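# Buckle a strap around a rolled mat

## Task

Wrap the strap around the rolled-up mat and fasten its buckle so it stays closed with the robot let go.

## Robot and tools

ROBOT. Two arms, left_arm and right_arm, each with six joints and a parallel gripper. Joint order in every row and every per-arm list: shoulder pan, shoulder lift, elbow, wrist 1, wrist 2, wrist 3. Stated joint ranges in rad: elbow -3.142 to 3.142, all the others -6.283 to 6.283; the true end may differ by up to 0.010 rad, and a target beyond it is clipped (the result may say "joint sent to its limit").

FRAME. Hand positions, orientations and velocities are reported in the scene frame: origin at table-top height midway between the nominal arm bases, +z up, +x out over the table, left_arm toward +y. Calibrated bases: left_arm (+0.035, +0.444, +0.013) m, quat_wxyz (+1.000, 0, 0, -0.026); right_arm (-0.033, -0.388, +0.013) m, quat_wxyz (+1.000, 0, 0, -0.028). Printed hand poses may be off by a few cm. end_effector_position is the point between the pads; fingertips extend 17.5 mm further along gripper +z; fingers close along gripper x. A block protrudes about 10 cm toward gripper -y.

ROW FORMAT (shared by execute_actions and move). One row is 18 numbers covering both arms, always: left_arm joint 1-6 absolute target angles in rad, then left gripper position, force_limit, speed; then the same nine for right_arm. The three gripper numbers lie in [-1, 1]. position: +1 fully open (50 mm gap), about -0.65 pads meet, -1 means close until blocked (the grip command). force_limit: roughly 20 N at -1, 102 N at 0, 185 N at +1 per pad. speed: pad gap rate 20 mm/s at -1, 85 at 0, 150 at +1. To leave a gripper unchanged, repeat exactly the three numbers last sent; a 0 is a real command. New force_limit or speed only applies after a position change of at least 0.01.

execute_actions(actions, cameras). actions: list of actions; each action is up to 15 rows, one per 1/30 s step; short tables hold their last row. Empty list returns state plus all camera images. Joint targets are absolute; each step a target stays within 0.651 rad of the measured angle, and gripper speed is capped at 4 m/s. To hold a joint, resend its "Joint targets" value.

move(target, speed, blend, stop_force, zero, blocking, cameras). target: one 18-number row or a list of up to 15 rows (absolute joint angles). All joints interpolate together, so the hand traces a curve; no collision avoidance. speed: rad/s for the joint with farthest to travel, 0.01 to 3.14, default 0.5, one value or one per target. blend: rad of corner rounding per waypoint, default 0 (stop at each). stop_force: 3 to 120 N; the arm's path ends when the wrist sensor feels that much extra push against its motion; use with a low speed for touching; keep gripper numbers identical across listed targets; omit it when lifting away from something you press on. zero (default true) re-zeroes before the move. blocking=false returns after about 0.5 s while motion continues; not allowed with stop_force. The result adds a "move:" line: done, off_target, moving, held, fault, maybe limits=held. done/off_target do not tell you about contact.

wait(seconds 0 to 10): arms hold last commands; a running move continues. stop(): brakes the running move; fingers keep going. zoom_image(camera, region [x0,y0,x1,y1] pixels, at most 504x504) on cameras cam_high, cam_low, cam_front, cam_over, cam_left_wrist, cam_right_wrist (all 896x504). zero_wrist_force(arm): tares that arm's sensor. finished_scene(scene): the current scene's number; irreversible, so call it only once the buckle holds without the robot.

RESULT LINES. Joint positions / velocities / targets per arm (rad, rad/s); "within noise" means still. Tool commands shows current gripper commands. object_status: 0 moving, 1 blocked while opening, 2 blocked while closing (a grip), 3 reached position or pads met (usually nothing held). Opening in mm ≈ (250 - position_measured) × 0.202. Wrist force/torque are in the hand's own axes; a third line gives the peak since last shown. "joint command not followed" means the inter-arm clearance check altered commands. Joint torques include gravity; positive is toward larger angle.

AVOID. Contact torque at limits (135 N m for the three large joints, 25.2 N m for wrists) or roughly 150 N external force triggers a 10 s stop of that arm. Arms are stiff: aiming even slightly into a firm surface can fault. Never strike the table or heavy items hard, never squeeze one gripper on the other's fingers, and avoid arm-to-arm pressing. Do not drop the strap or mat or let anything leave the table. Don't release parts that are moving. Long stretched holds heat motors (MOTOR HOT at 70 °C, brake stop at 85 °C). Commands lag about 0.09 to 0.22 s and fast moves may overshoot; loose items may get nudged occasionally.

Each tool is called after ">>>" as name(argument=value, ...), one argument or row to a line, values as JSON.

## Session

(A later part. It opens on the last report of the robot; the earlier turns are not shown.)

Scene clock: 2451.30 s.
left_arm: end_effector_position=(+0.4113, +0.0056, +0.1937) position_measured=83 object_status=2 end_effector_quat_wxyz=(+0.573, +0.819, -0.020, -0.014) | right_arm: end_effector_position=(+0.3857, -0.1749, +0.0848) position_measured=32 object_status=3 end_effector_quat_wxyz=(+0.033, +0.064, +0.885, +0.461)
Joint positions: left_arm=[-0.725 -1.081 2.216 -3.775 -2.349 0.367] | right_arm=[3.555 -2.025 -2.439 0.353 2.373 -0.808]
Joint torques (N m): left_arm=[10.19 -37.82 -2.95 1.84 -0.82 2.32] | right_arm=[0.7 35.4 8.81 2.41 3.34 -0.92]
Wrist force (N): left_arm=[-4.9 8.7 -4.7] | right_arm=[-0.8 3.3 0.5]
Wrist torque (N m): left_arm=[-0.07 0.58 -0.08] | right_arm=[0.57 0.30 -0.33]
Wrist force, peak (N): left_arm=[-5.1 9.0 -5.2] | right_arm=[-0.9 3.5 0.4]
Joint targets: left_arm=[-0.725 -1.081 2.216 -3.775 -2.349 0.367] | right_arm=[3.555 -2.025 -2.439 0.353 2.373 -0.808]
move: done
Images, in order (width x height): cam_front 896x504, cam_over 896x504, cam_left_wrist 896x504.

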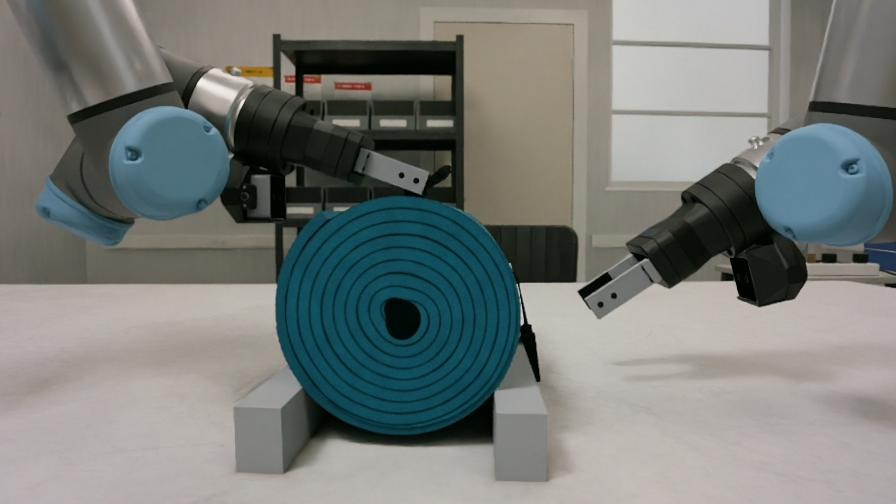

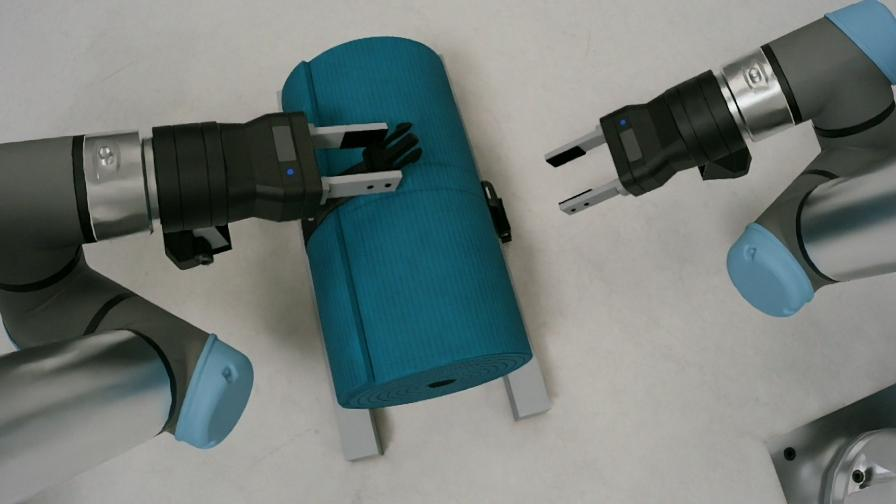

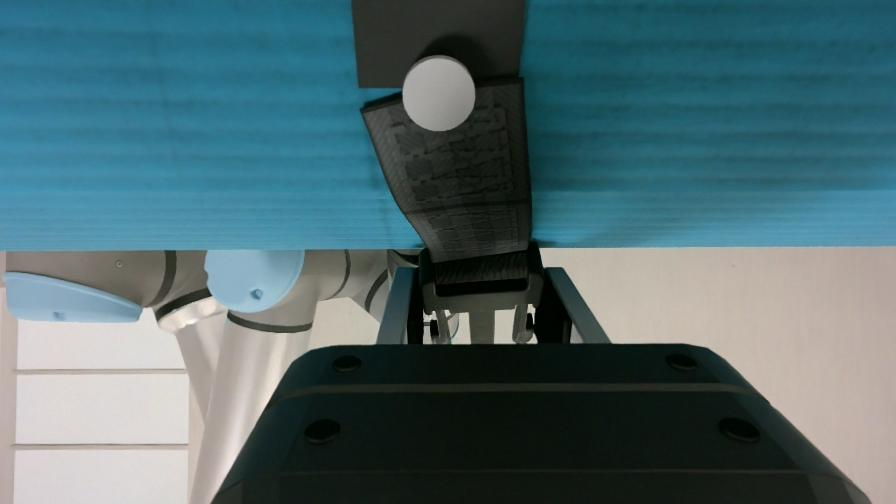

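>>> move(
  target=[
    [-0.7095,-1.1177,2.2270,-3.7423,-2.3628,0.3777,-1,-0.8,-1,3.6953,-1.5367,-2.2907,-0.3457,2.1734,-0.7584,-1,0.0,-1],
    [-0.7095,-1.1177,2.2270,-3.7423,-2.3628,0.3777,-1,-0.8,-1,3.7802,-2.0222,-2.2214,0.7091,2.3996,-0.2964,-1,0.0,-1],
  ],
  speed=[0.4,0.15],
  stop_force=15,
  cameras=["cam_over","cam_front","cam_right_wrist"],
)

>>> zoom_image(
  camera="cam_front",
  region=[340, 90, 540, 230],
)

Scene clock: 2481.20 s.
left_arm: end_effector_position=(+0.4113, +0.0146, +0.2046) position_measured=83 object_status=2 end_effector_quat_wxyz=(+0.573, +0.819, -0.020, -0.014) | right_arm: end_effector_position=(+0.4049, -0.0303, +0.2328) position_measured=252 object_status=3 end_effector_quat_wxyz=(+0.037, +0.048, +0.792, +0.608)
Joint positions: left_arm=[-0.71 -1.118 2.227 -3.742 -2.363 0.378] | right_arm=[3.78 -2.022 -2.221 0.709 2.4 -0.296]
Joint torques (N m): left_arm=[-5.49 -27.94 -18.5 -5.46 0.82 -2.34] | right_arm=[-6.79 42.06 3.38 4.05 -2.08 -1.3]
Wrist force (N): left_arm=[-2.6 -3.6 -0.5] | right_arm=[-1.1 2.3 0.8]
Wrist torque (N m): left_arm=[-0.24 0.54 -0.30] | right_arm=[0.51 0.51 -0.46]
Wrist force, peak (N): left_arm=[-5.0 8.9 -4.7] | right_arm=[-0.1 4.6 -0.9]
Joint targets: left_arm=[-0.710 -1.118 2.227 -3.742 -2.363 0.378] | right_arm=[3.780 -2.022 -2.221 0.709 2.400 -0.296]
move: done
Images, in order (width x height): cam_front 896x504, cam_over 896x504, cam_right_wrist 896x504.

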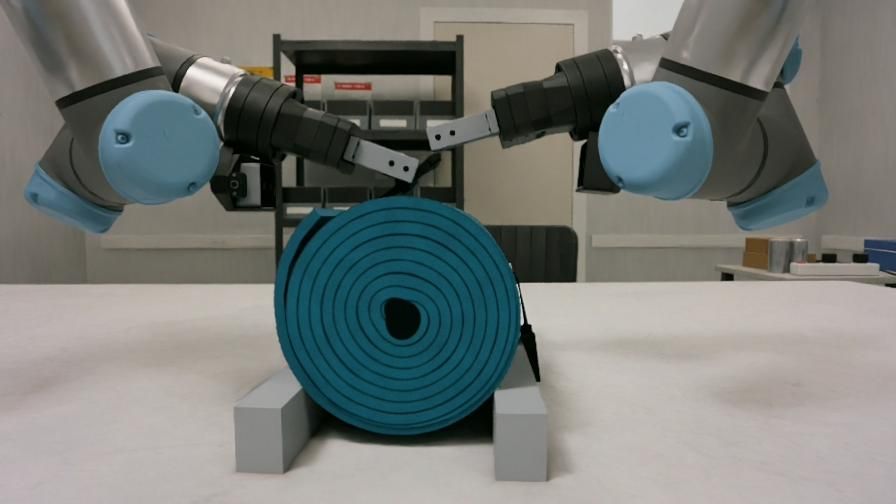

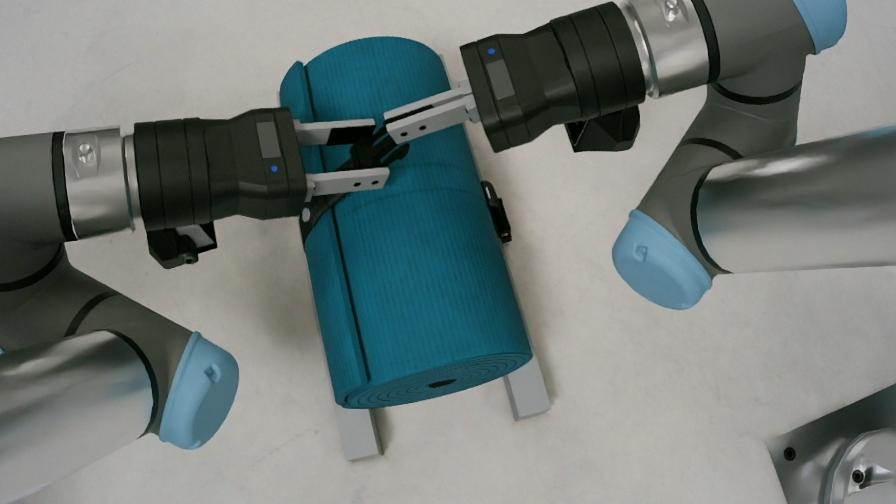

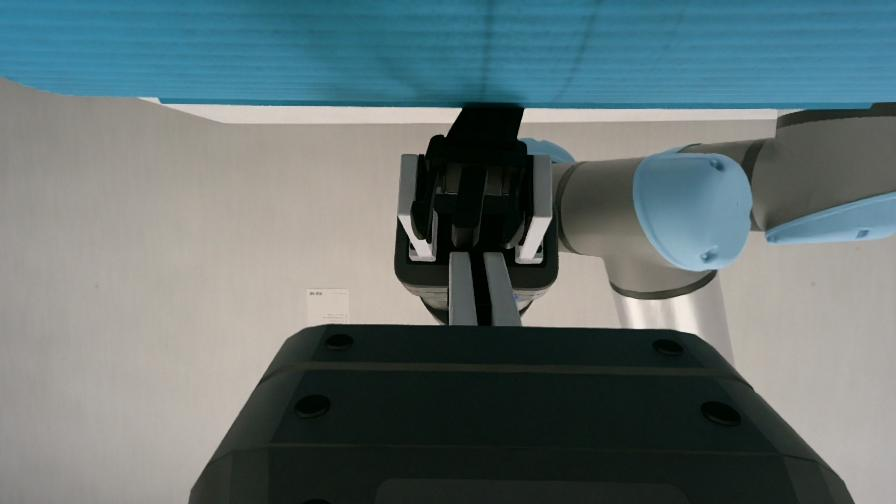

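Scaled by 2.520.

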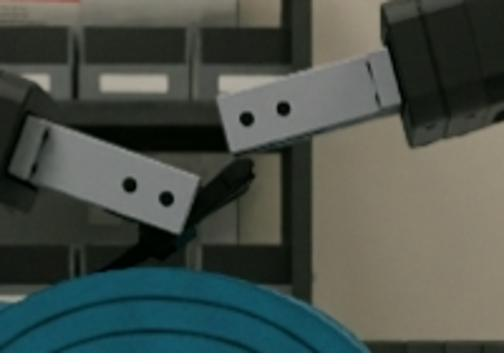

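>>> move(
  target=[
    [-0.7095,-1.1177,2.2270,-3.7423,-2.3628,0.3777,-1,-0.8,-1,3.7755,-2.0657,-2.2272,0.7565,2.4041,-0.2992,-1,0.0,-1],
  ],
  speed=0.02,
  stop_force=25,
  cameras=["cam_front","cam_right_wrist","cam_left_wrist"],
)

>>> zoom_image(
  camera="cam_front",
  region=[340, 90, 540, 230],
)

Scene clock: 2491.17 s.
left_arm: end_effector_position=(+0.4113, +0.0146, +0.2046) position_measured=83 object_status=2 end_effector_quat_wxyz=(+0.573, +0.819, -0.020, -0.014) | right_arm: end_effector_position=(+0.4046, -0.0327, +0.2160) position_measured=252 object_status=3 end_effector_quat_wxyz=(+0.037, +0.048, +0.792, +0.608)
Joint positions: left_arm=[-0.71 -1.118 2.227 -3.742 -2.363 0.378] | right_arm=[3.775 -2.066 -2.227 0.756 2.404 -0.299]
Joint torques (N m): left_arm=[-5.12 -40.29 -19.22 -5.43 -2.67 -2.15] | right_arm=[-4.14 41.02 3.73 0.89 2.03 -0.88]
Wrist force (N): left_arm=[-2.3 -6.7 0.8] | right_arm=[-0.7 5.7 0.7]
Wrist torque (N m): left_arm=[-0.24 0.53 -0.32] | right_arm=[0.53 0.51 -0.40]
Wrist force, peak (N): left_arm=[-2.3 -7.5 0.7] | right_arm=[-1.3 6.1 0.1]
Joint targets: left_arm=[-0.710 -1.118 2.227 -3.742 -2.363 0.378] | right_arm=[3.776 -2.066 -2.227 0.756 2.404 -0.299]
move: done
Images, in order (width x height): cam_front 896x504, cam_left_wrist 896x504, cam_right_wrist 896x504.

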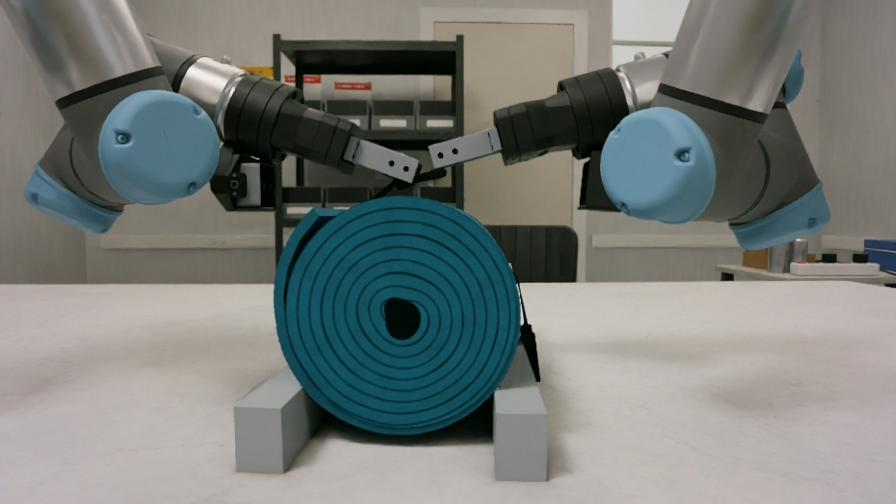

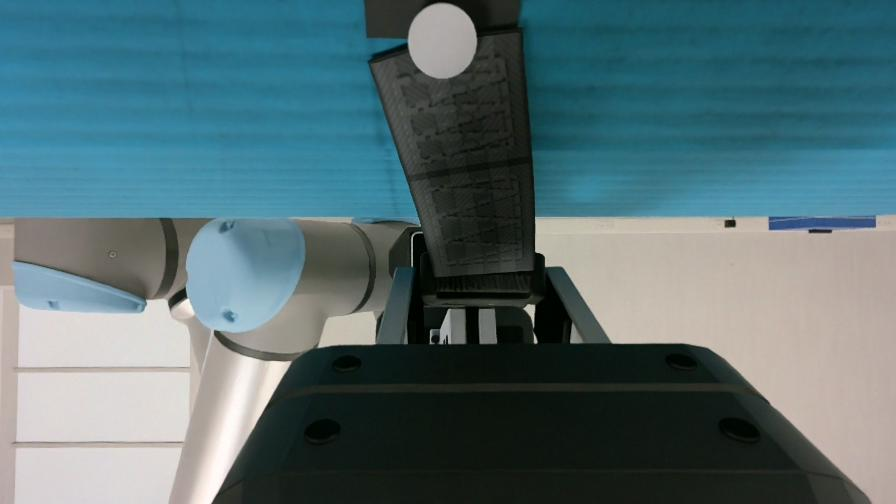

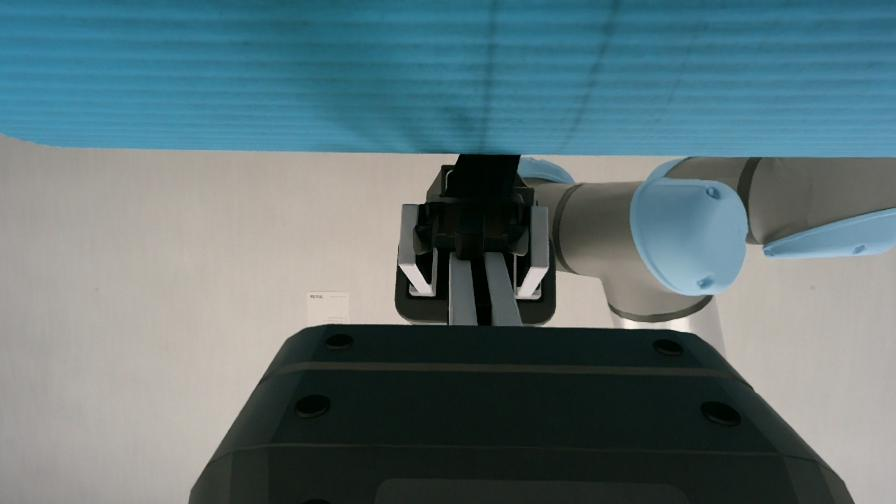

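Scaled by 2.520.

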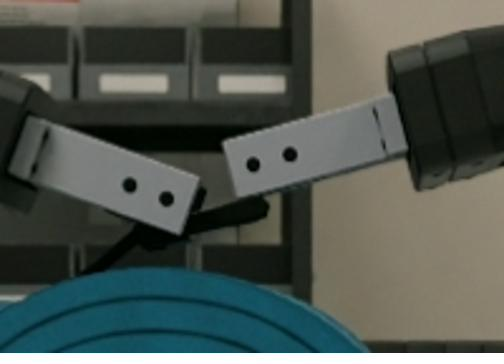

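>>> move(
  target=[
    [-0.7095,-1.1177,2.2270,-3.7423,-2.3628,0.3777,-0.98,0.7,-1,3.7755,-2.0657,-2.2272,0.7565,2.4041,-0.2992,-1,0.0,-1],
    [-0.7095,-1.1177,2.2270,-3.7423,-2.3628,0.3777,-0.98,0.7,-1,3.7802,-2.0222,-2.2214,0.7091,2.3996,-0.2964,-1,0.0,-1],
    [-0.7095,-1.1177,2.2270,-3.7423,-2.3628,0.3777,-0.98,0.7,-1,3.6953,-1.5367,-2.2907,-0.3457,2.1734,-0.7584,-1,0.0,-1],
  ],
  speed=[0.1,0.1,0.3],
  cameras=["cam_front","cam_over","cam_left_wrist"],
)

>>> zoom_image(
  camera="cam_front",
  region=[340, 90, 540, 230],
)

>>> zoom_image(
  camera="cam_over",
  region=[260, 80, 460, 260],
)

Scene clock: 2503.97 s.
left_arm: end_effector_position=(+0.4113, +0.0146, +0.2046) position_measured=92 object_status=2 end_effector_quat_wxyz=(+0.573, +0.819, -0.020, -0.014) | right_arm: end_effector_position=(+0.3858, -0.1450, +0.2196) position_measured=252 object_status=3 end_effector_quat_wxyz=(+0.028, +0.067, +0.921, +0.382)
Joint positions: left_arm=[-0.71 -1.118 2.227 -3.742 -2.363 0.378] | right_arm=[3.695 -1.537 -2.291 -0.345 2.173 -0.758]
Joint torques (N m): left_arm=[-5.77 -40.64 -18.41 -5.37 0.74 -2.01] | right_arm=[6.1 10.2 26.21 3.02 3.6 1.12]
Wrist force (N): left_arm=[-2.7 -4.1 -0.4] | right_arm=[-0.4 3.6 0.0]
Wrist torque (N m): left_arm=[-0.28 0.52 -0.31] | right_arm=[0.58 0.17 -0.30]
Wrist force, peak (N): left_arm=[-3.3 -9.0 5.0] | right_arm=[-1.0 10.7 2.9]
Joint targets: left_arm=[-0.710 -1.118 2.227 -3.742 -2.363 0.378] | right_arm=[3.695 -1.537 -2.291 -0.346 2.173 -0.758]
move: done
Images, in order (width x height): cam_front 896x504, cam_over 896x504, cam_left_wrist 896x504.

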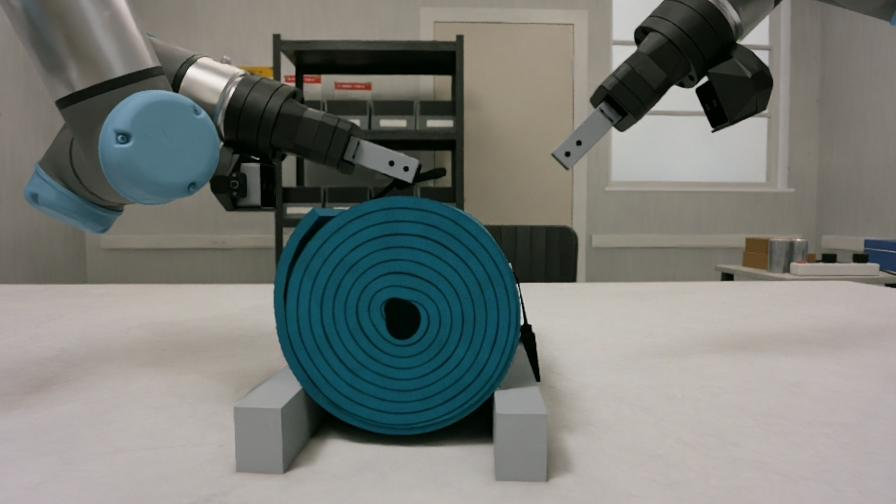

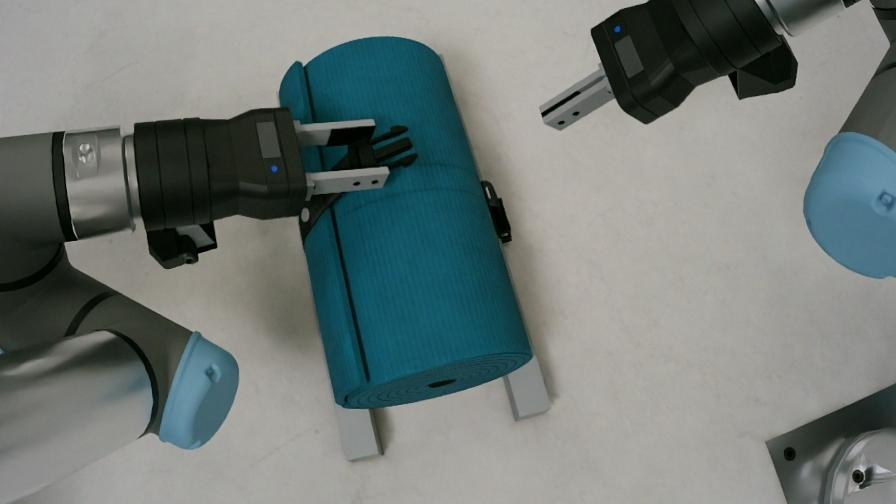

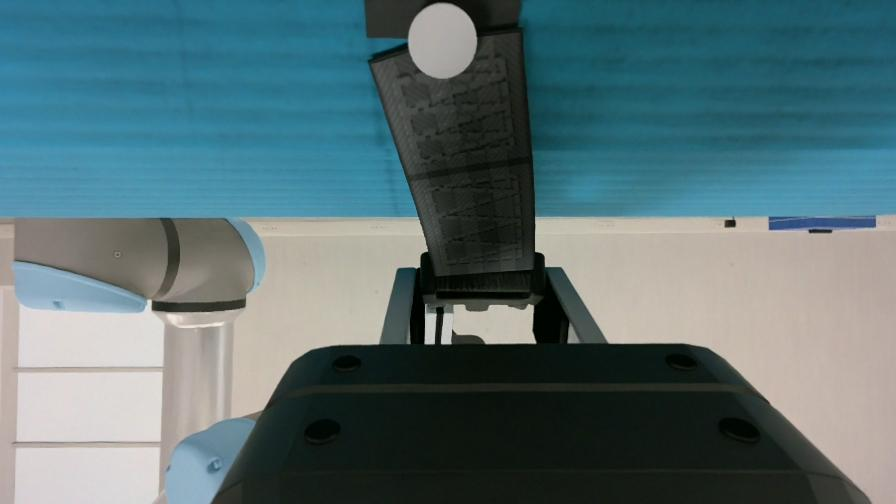

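Scaled by 2.520.

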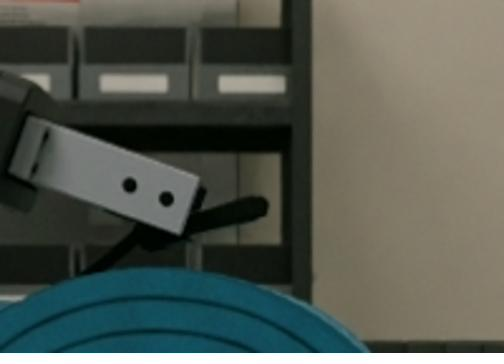

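Scaled by 2.520.

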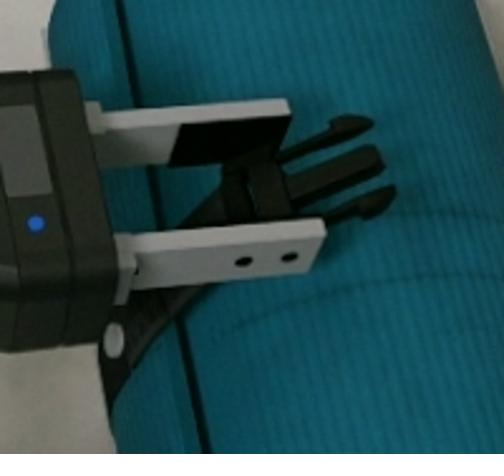

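>>> move(
  target=[
    [-0.6542,-1.1612,2.2662,-3.7086,-2.4106,0.4179,-0.98,0.7,-1,3.5554,-2.0252,-2.4390,0.3534,2.3727,-0.8084,0.8,0.0,-1],
  ],
  speed=0.3,
  cameras=["cam_right_wrist","cam_front"],
)

>>> move(
  target=[
    [-0.6542,-1.1612,2.2662,-3.7086,-2.4106,0.4179,-0.98,0.7,-1,3.6895,-2.2264,-2.4011,0.6182,2.2908,-0.6610,0.8,0.0,-1],
  ],
  speed=0.06,
  stop_force=4,
  cameras=["cam_right_wrist","cam_front"],
)

Scene clock: 2529.27 s.
left_arm: end_effector_position=(+0.4113, +0.0447, +0.2116) position_measured=92 object_status=2 end_effector_quat_wxyz=(+0.573, +0.819, -0.020, -0.014) | right_arm: end_effector_position=(+0.3857, -0.1749, +0.0847) position_measured=32 object_status=3 end_effector_quat_wxyz=(+0.033, +0.064, +0.885, +0.461)
Joint positions: left_arm=[-0.654 -1.161 2.266 -3.708 -2.411 0.418] | right_arm=[3.555 -2.025 -2.439 0.353 2.373 -0.808]
Joint torques (N m): left_arm=[-6.25 -28.97 -18.35 -3.5 0.8 -1.15] | right_arm=[6.14 30.45 15.99 4.27 -1.34 1.17]
Wrist force (N): left_arm=[-2.2 -2.2 0.6] | right_arm=[-0.9 3.1 0.4]
Wrist torque (N m): left_arm=[-0.27 0.53 -0.28] | right_arm=[0.55 0.31 -0.33]
Wrist force, peak (N): left_arm=[-2.9 -4.3 -0.6] | right_arm=[-0.3 4.8 -0.9]
Joint targets: left_arm=[-0.654 -1.161 2.266 -3.709 -2.411 0.418] | right_arm=[3.555 -2.025 -2.439 0.353 2.373 -0.808]
move: done
Images, in order (width x height): cam_front 896x504, cam_right_wrist 896x504.

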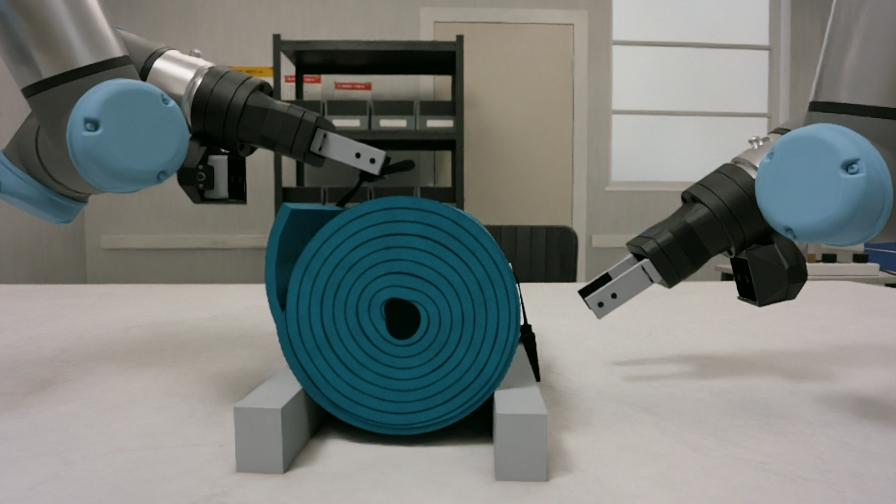

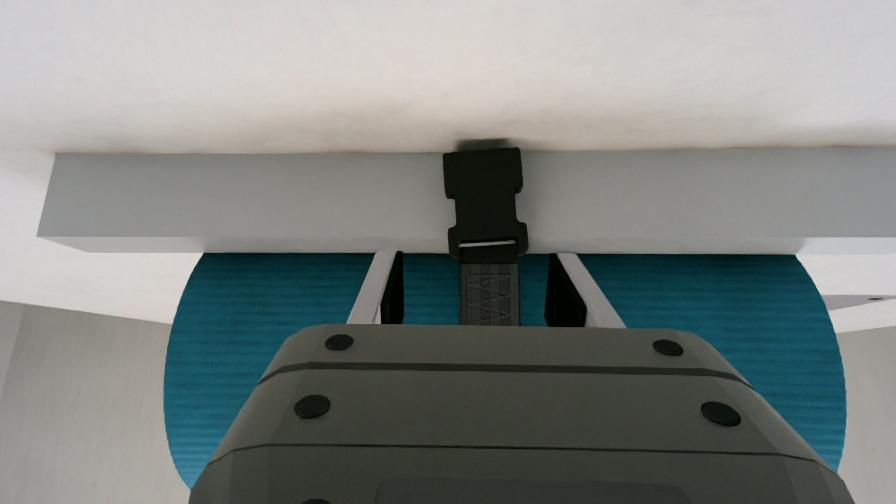

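Scene clock: 2534.70 s.
left_arm: end_effector_position=(+0.4113, +0.0446, +0.2116) position_measured=92 object_status=2 end_effector_quat_wxyz=(+0.573, +0.819, -0.020, -0.014) | right_arm: end_effector_position=(+0.3848, -0.1214, +0.0372) position_measured=32 object_status=3 end_effector_quat_wxyz=(+0.033, +0.064, +0.885, +0.461)
Joint positions: left_arm=[-0.654 -1.161 2.266 -3.709 -2.411 0.418] | right_arm=[3.69 -2.226 -2.401 0.618 2.291 -0.661]
Joint torques (N m): left_arm=[-6.98 -25.57 -20.73 -4.94 0.7 -2.42] | right_arm=[-7.42 42.12 -4.15 2.17 3.79 -0.79]
Wrist force (N): left_arm=[-2.3 -2.0 0.6] | right_arm=[-0.9 3.1 0.3]
Wrist torque (N m): left_arm=[-0.24 0.54 -0.28] | right_arm=[0.55 0.33 -0.38]
Wrist force, peak (N): left_arm=[-2.4 -2.2 0.6] | right_arm=[-1.1 3.6 0.6]
Joint targets: left_arm=[-0.654 -1.161 2.266 -3.709 -2.411 0.418] | right_arm=[3.689 -2.226 -2.401 0.618 2.291 -0.661]
move: done
Images, in order (width x height): cam_front 896x504, cam_right_wrist 896x504.

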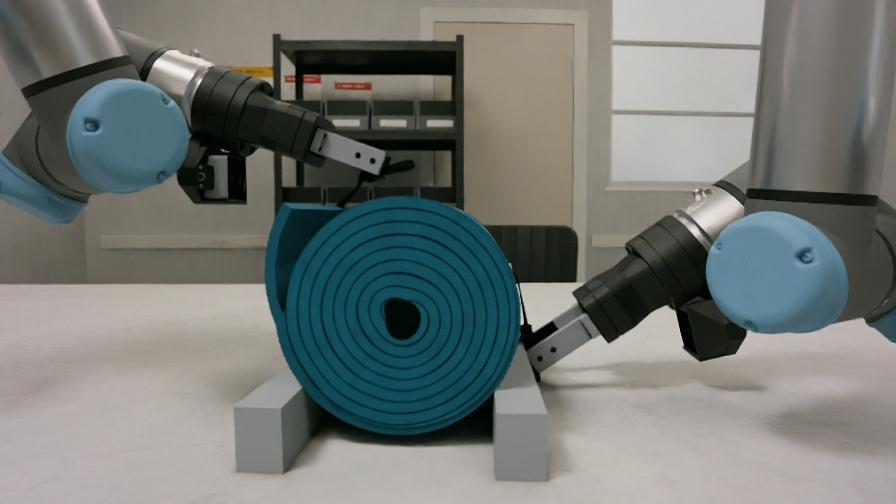

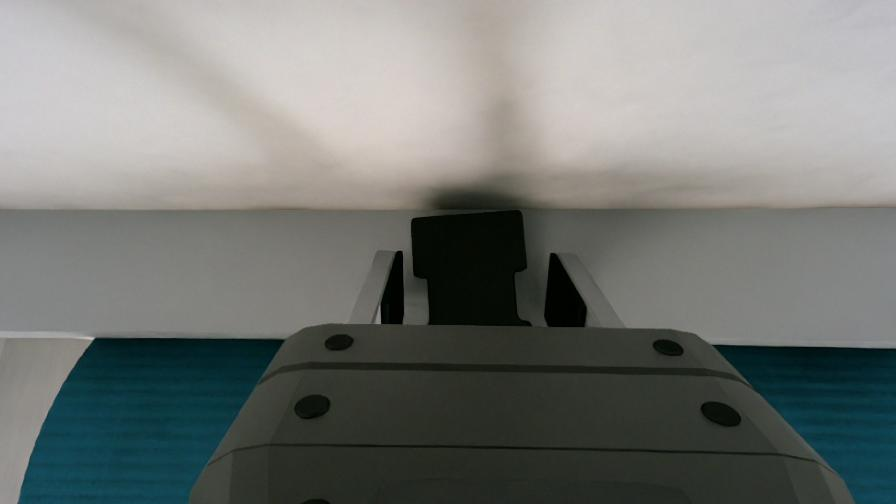

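>>> move(
  target=[
    [-0.6542,-1.1612,2.2662,-3.7086,-2.4106,0.4179,-0.98,0.7,-1,3.6895,-2.2264,-2.4011,0.6182,2.2908,-0.6610,-1,-0.2,-1],
    [-0.6542,-1.1612,2.2662,-3.7086,-2.4106,0.4179,-0.98,0.7,-1,3.5545,-2.0663,-2.4375,0.4848,2.4343,-0.7406,-1,-0.2,-1],
    [-0.6542,-1.1612,2.2662,-3.7086,-2.4106,0.4179,-0.98,0.7,-1,3.6717,-1.6670,-2.3675,-0.1529,2.1854,-0.7833,-1,-0.2,-1],
  ],
  speed=[0.1,0.2,0.2],
  blend=[0,0.08,0],
  cameras=["cam_right_wrist","cam_front"],
)

>>> zoom_image(
  camera="cam_front",
  region=[440, 130, 640, 330],
)

Scene clock: 2544.80 s.
left_arm: end_effector_position=(+0.4113, +0.0446, +0.2116) position_measured=92 object_status=2 end_effector_quat_wxyz=(+0.573, +0.819, -0.020, -0.014) | right_arm: end_effector_position=(+0.3858, -0.1548, +0.1597) position_measured=92 object_status=2 end_effector_quat_wxyz=(+0.028, +0.066, +0.921, +0.382)
Joint positions: left_arm=[-0.654 -1.161 2.266 -3.709 -2.411 0.418] | right_arm=[3.672 -1.667 -2.367 -0.153 2.185 -0.783]
Joint torques (N m): left_arm=[-6.68 -26.45 -19.83 -4.95 0.72 -2.42] | right_arm=[-10.91 17.55 11.99 5.54 3.88 0.94]
Wrist force (N): left_arm=[-2.2 -3.6 0.3] | right_arm=[0.5 1.9 11.9]
Wrist torque (N m): left_arm=[-0.34 0.50 -0.29] | right_arm=[0.85 0.26 -0.26]
Wrist force, peak (N): left_arm=[-2.5 -3.5 0.6] | right_arm=[0.4 2.0 12.2]
Joint targets: left_arm=[-0.654 -1.161 2.266 -3.709 -2.411 0.418] | right_arm=[3.672 -1.667 -2.368 -0.153 2.185 -0.783]
move: done
Images, in order (width x height): cam_front 896x504, cam_right_wrist 896x504.

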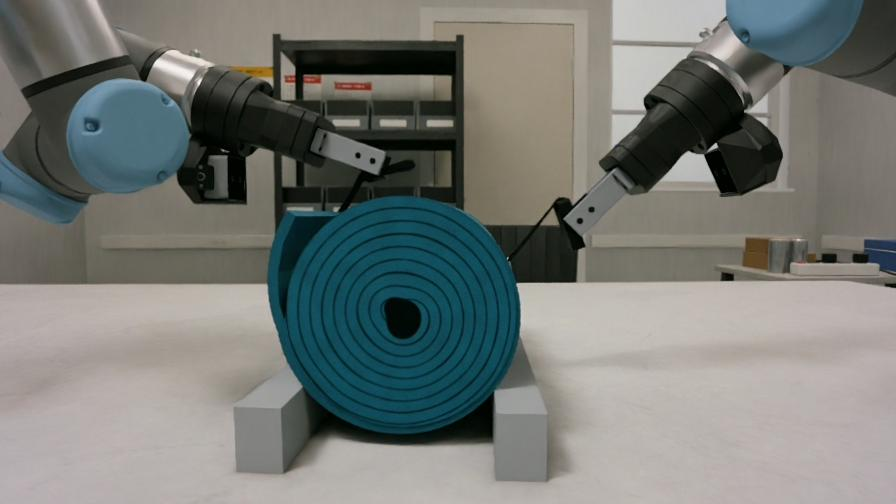

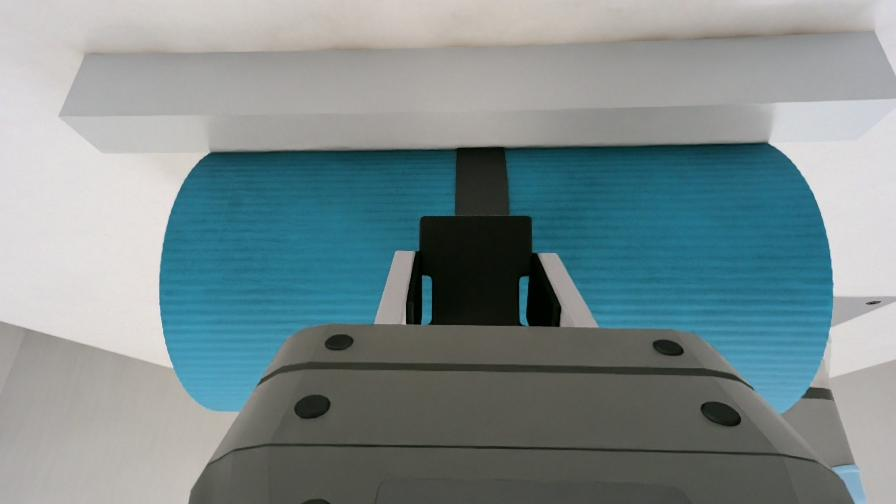

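Scaled by 2.520.

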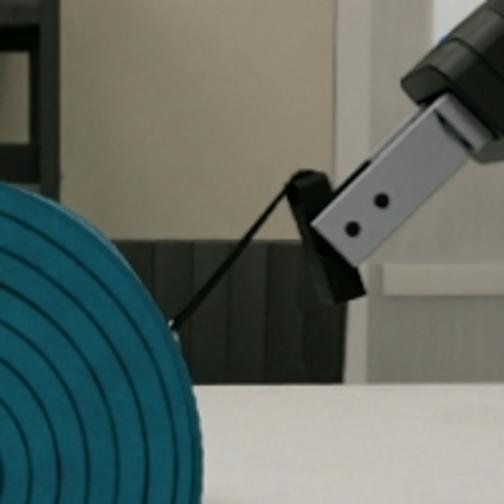

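>>> move(
  target=[
    [-0.5625,-1.1439,2.3149,-3.7154,-2.4880,0.4951,-0.98,0.7,-1,3.8276,-1.6770,-2.2601,-0.1654,2.1013,-0.6267,-1,-0.2,-1],
  ],
  speed=0.1,
  stop_force=30,
  cameras=["cam_right_wrist","cam_front","cam_left_wrist"],
)

>>> zoom_image(
  camera="cam_front",
  region=[240, 130, 560, 450],
)

Scene clock: 2577.50 s.
left_arm: end_effector_position=(+0.4143, +0.0876, +0.1946) position_measured=92 object_status=2 end_effector_quat_wxyz=(+0.573, +0.819, -0.020, -0.014) | right_arm: end_effector_position=(+0.3958, -0.0779, +0.1916) position_measured=92 object_status=2 end_effector_quat_wxyz=(+0.028, +0.067, +0.921, +0.382)
Joint positions: left_arm=[-0.562 -1.144 2.315 -3.715 -2.488 0.495] | right_arm=[3.828 -1.677 -2.26 -0.165 2.101 -0.627]
Joint torques (N m): left_arm=[-7.77 -41.41 -18.9 -3.95 0.21 -2.42] | right_arm=[-6.58 32.65 13.07 6.85 4.43 -0.58]
Wrist force (N): left_arm=[-2.7 -7.0 2.9] | right_arm=[0.1 -4.0 2.4]
Wrist torque (N m): left_arm=[-0.34 0.52 -0.27] | right_arm=[0.50 0.17 -0.25]
Wrist force, peak (N): left_arm=[-2.7 -7.6 3.1] | right_arm=[0.5 2.0 12.2]
Joint targets: left_arm=[-0.562 -1.144 2.315 -3.715 -2.488 0.495] | right_arm=[3.828 -1.677 -2.260 -0.165 2.101 -0.627]
move: done
Images, in order (width x height): cam_front 896x504, cam_left_wrist 896x504, cam_right_wrist 896x504.

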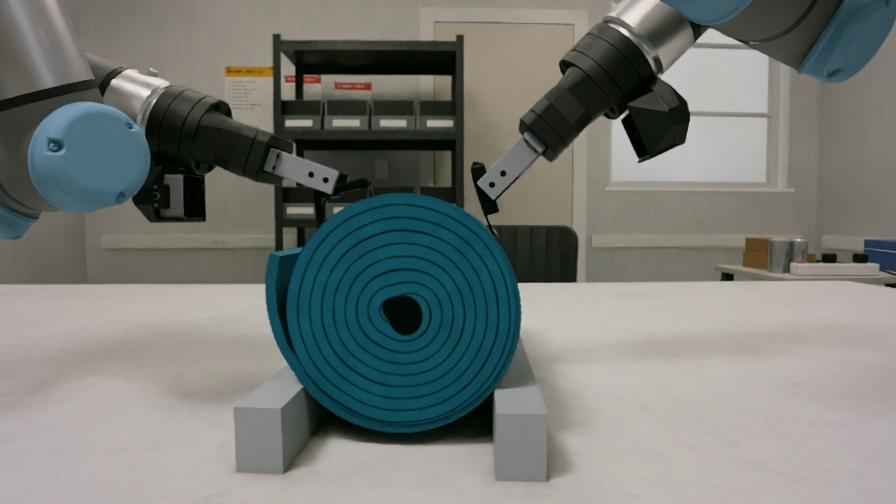

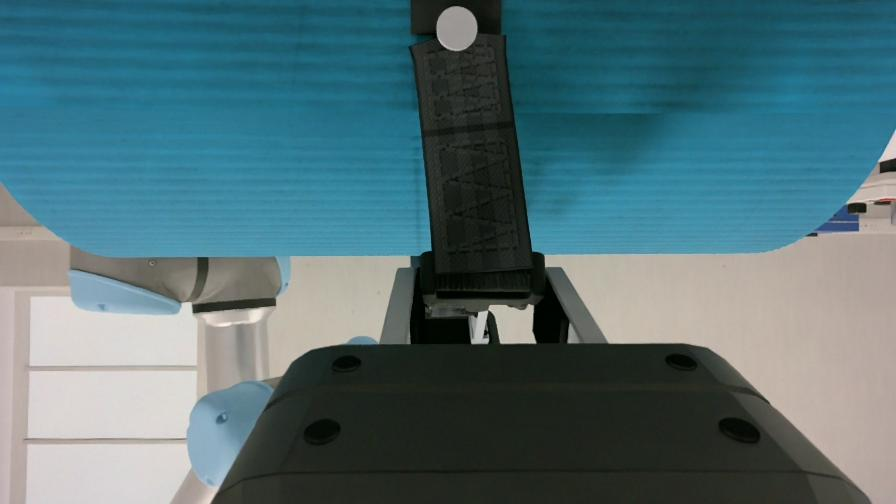

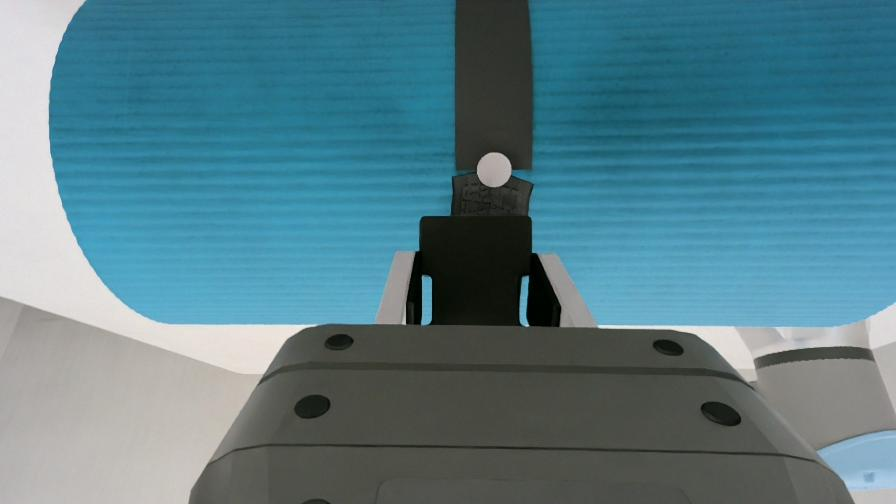

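Scaled by 1.575.

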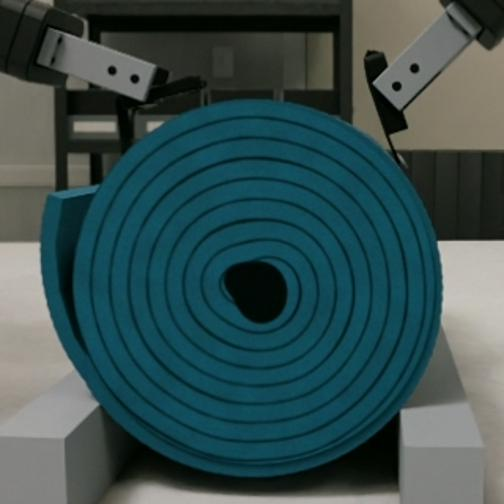

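>>> execute_actions(
  actions=[
    [[-0.5625,-1.1439,2.3149,-3.7154,-2.4880,0.4951,-0.98,0.7,-1,3.8276,-1.6770,-2.2601,-0.1654,2.1013,-0.6267,0.8,-0.2,-1]],
    [[-0.5625,-1.1439,2.3149,-3.7154,-2.4880,0.4951,-0.98,0.7,-1,3.8276,-1.6770,-2.2601,-0.1654,2.1013,-0.6267,0.8,-0.2,-1]],
  ],
  cameras=["cam_front","cam_right_wrist","cam_over"],
)

>>> zoom_image(
  camera="cam_front",
  region=[420, 170, 580, 330],
)

Scene clock: 2582.60 s.
left_arm: end_effector_position=(+0.4143, +0.0876, +0.1947) position_measured=92 object_status=2 end_effector_quat_wxyz=(+0.573, +0.819, -0.020, -0.014) | right_arm: end_effector_position=(+0.3958, -0.0779, +0.1916) position_measured=32 object_status=3 end_effector_quat_wxyz=(+0.028, +0.067, +0.921, +0.382)
Joint positions: left_arm=[-0.563 -1.144 2.315 -3.715 -2.488 0.495] | right_arm=[3.828 -1.677 -2.26 -0.165 2.101 -0.627]
Joint torques (N m): left_arm=[-6.99 -40.12 -14.52 -2.17 -0.01 -2.56] | right_arm=[-6.04 14.17 13.09 2.38 -1.62 0.68]
Wrist force (N): left_arm=[-2.0 -2.0 0.6] | right_arm=[-0.6 3.6 0.1]
Wrist torque (N m): left_arm=[-0.26 0.50 -0.26] | right_arm=[0.59 0.17 -0.24]
Wrist force, peak (N): left_arm=[-2.9 -7.6 3.1] | right_arm=[0.2 -4.4 2.8]
Joint targets: left_arm=[-0.562 -1.144 2.315 -3.715 -2.488 0.495] | right_arm=[3.828 -1.677 -2.260 -0.165 2.101 -0.627]
Images, in order (width x height): cam_front 896x504, cam_over 896x504, cam_right_wrist 896x504.

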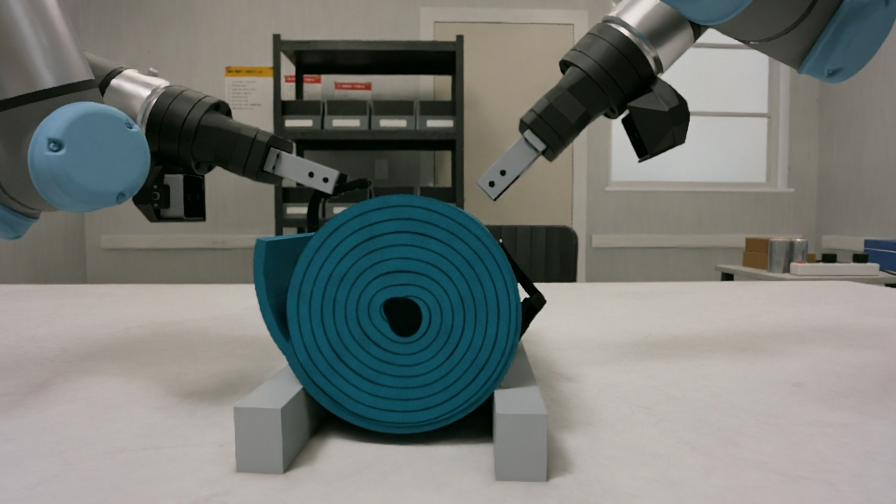

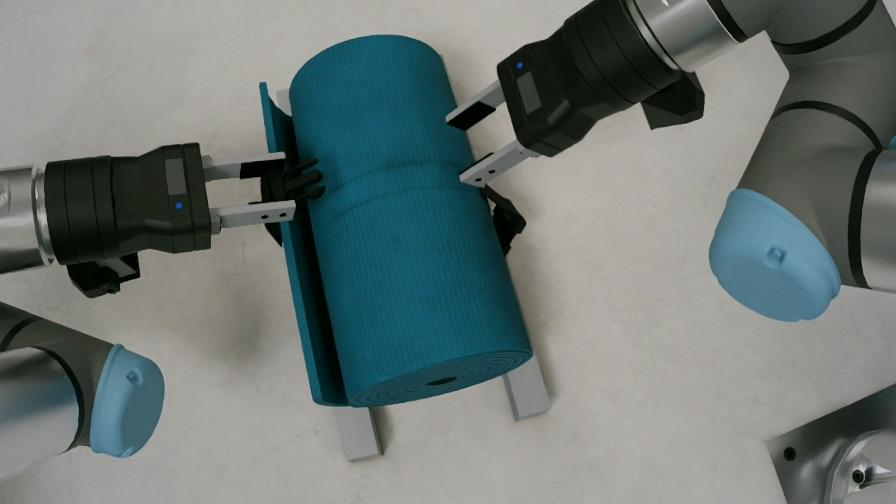

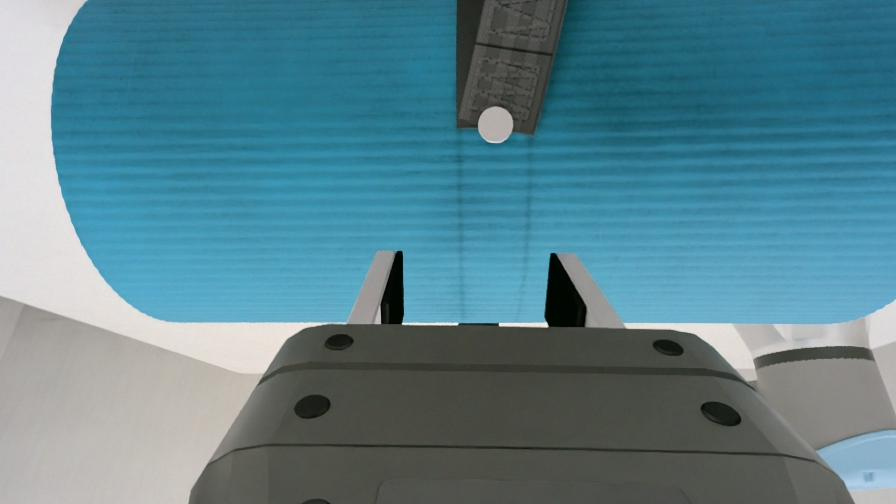

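Scaled by 3.150.

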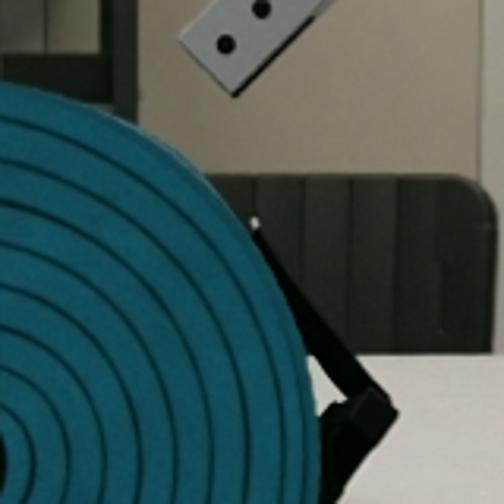

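>>> move(
  target=[
    [-0.5625,-1.1439,2.3149,-3.7154,-2.4880,0.4951,-0.98,0.7,-1,3.6953,-1.5367,-2.2907,-0.3457,2.1734,-0.7584,0.8,-0.2,-1],
    [-0.5625,-1.1439,2.3149,-3.7154,-2.4880,0.4951,-0.98,0.7,-1,3.6889,-1.8793,-2.4284,0.2105,2.2357,-0.7177,0.8,-0.2,-1],
  ],
  speed=0.3,
  blend=0.03,
  cameras=["cam_front","cam_right_wrist"],
)

>>> zoom_image(
  camera="cam_front",
  region=[440, 190, 640, 390],
)

Scene clock: 2599.10 s.
left_arm: end_effector_position=(+0.4143, +0.0876, +0.1946) position_measured=92 object_status=2 end_effector_quat_wxyz=(+0.573, +0.819, -0.020, -0.014) | right_arm: end_effector_position=(+0.3797, -0.1369, +0.1106) position_measured=32 object_status=3 end_effector_quat_wxyz=(+0.030, +0.065, +0.904, +0.422)
Joint positions: left_arm=[-0.563 -1.144 2.315 -3.715 -2.488 0.495] | right_arm=[3.689 -1.879 -2.428 0.21 2.236 -0.718]
Joint torques (N m): left_arm=[-6.37 -32.23 -8.38 -2.27 -0.16 -2.39] | right_arm=[-4.18 29.87 19.38 4.33 -1.54 -0.88]
Wrist force (N): left_arm=[-2.1 -2.0 0.5] | right_arm=[-0.9 3.4 0.2]
Wrist torque (N m): left_arm=[-0.25 0.52 -0.25] | right_arm=[0.57 0.27 -0.36]
Wrist force, peak (N): left_arm=[-2.5 -2.1 0.5] | right_arm=[-0.5 4.3 1.5]
Joint targets: left_arm=[-0.562 -1.144 2.315 -3.715 -2.488 0.495] | right_arm=[3.689 -1.879 -2.428 0.211 2.236 -0.718]
move: done
Images, in order (width x height): cam_front 896x504, cam_right_wrist 896x504.

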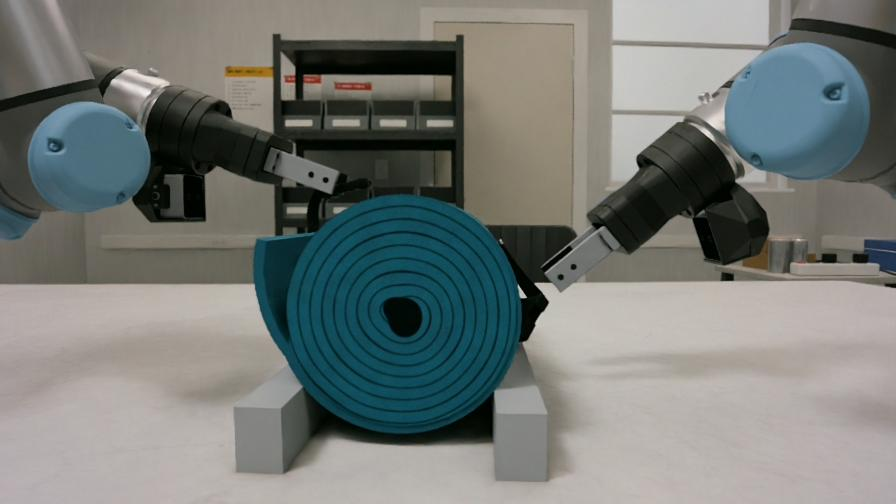

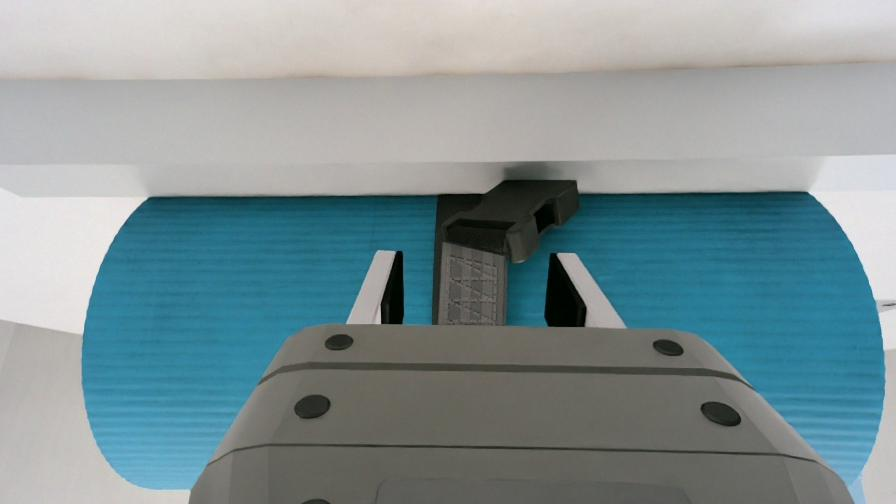

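Scaled by 2.520.

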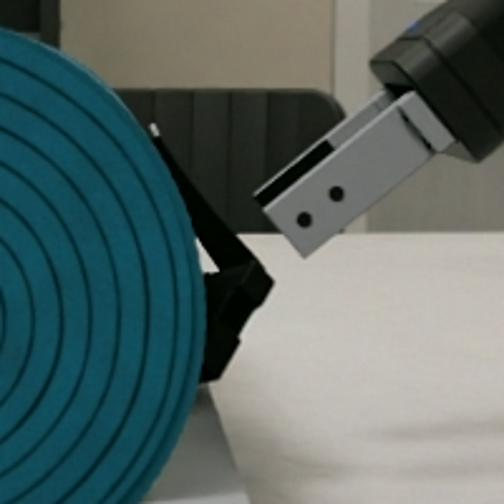

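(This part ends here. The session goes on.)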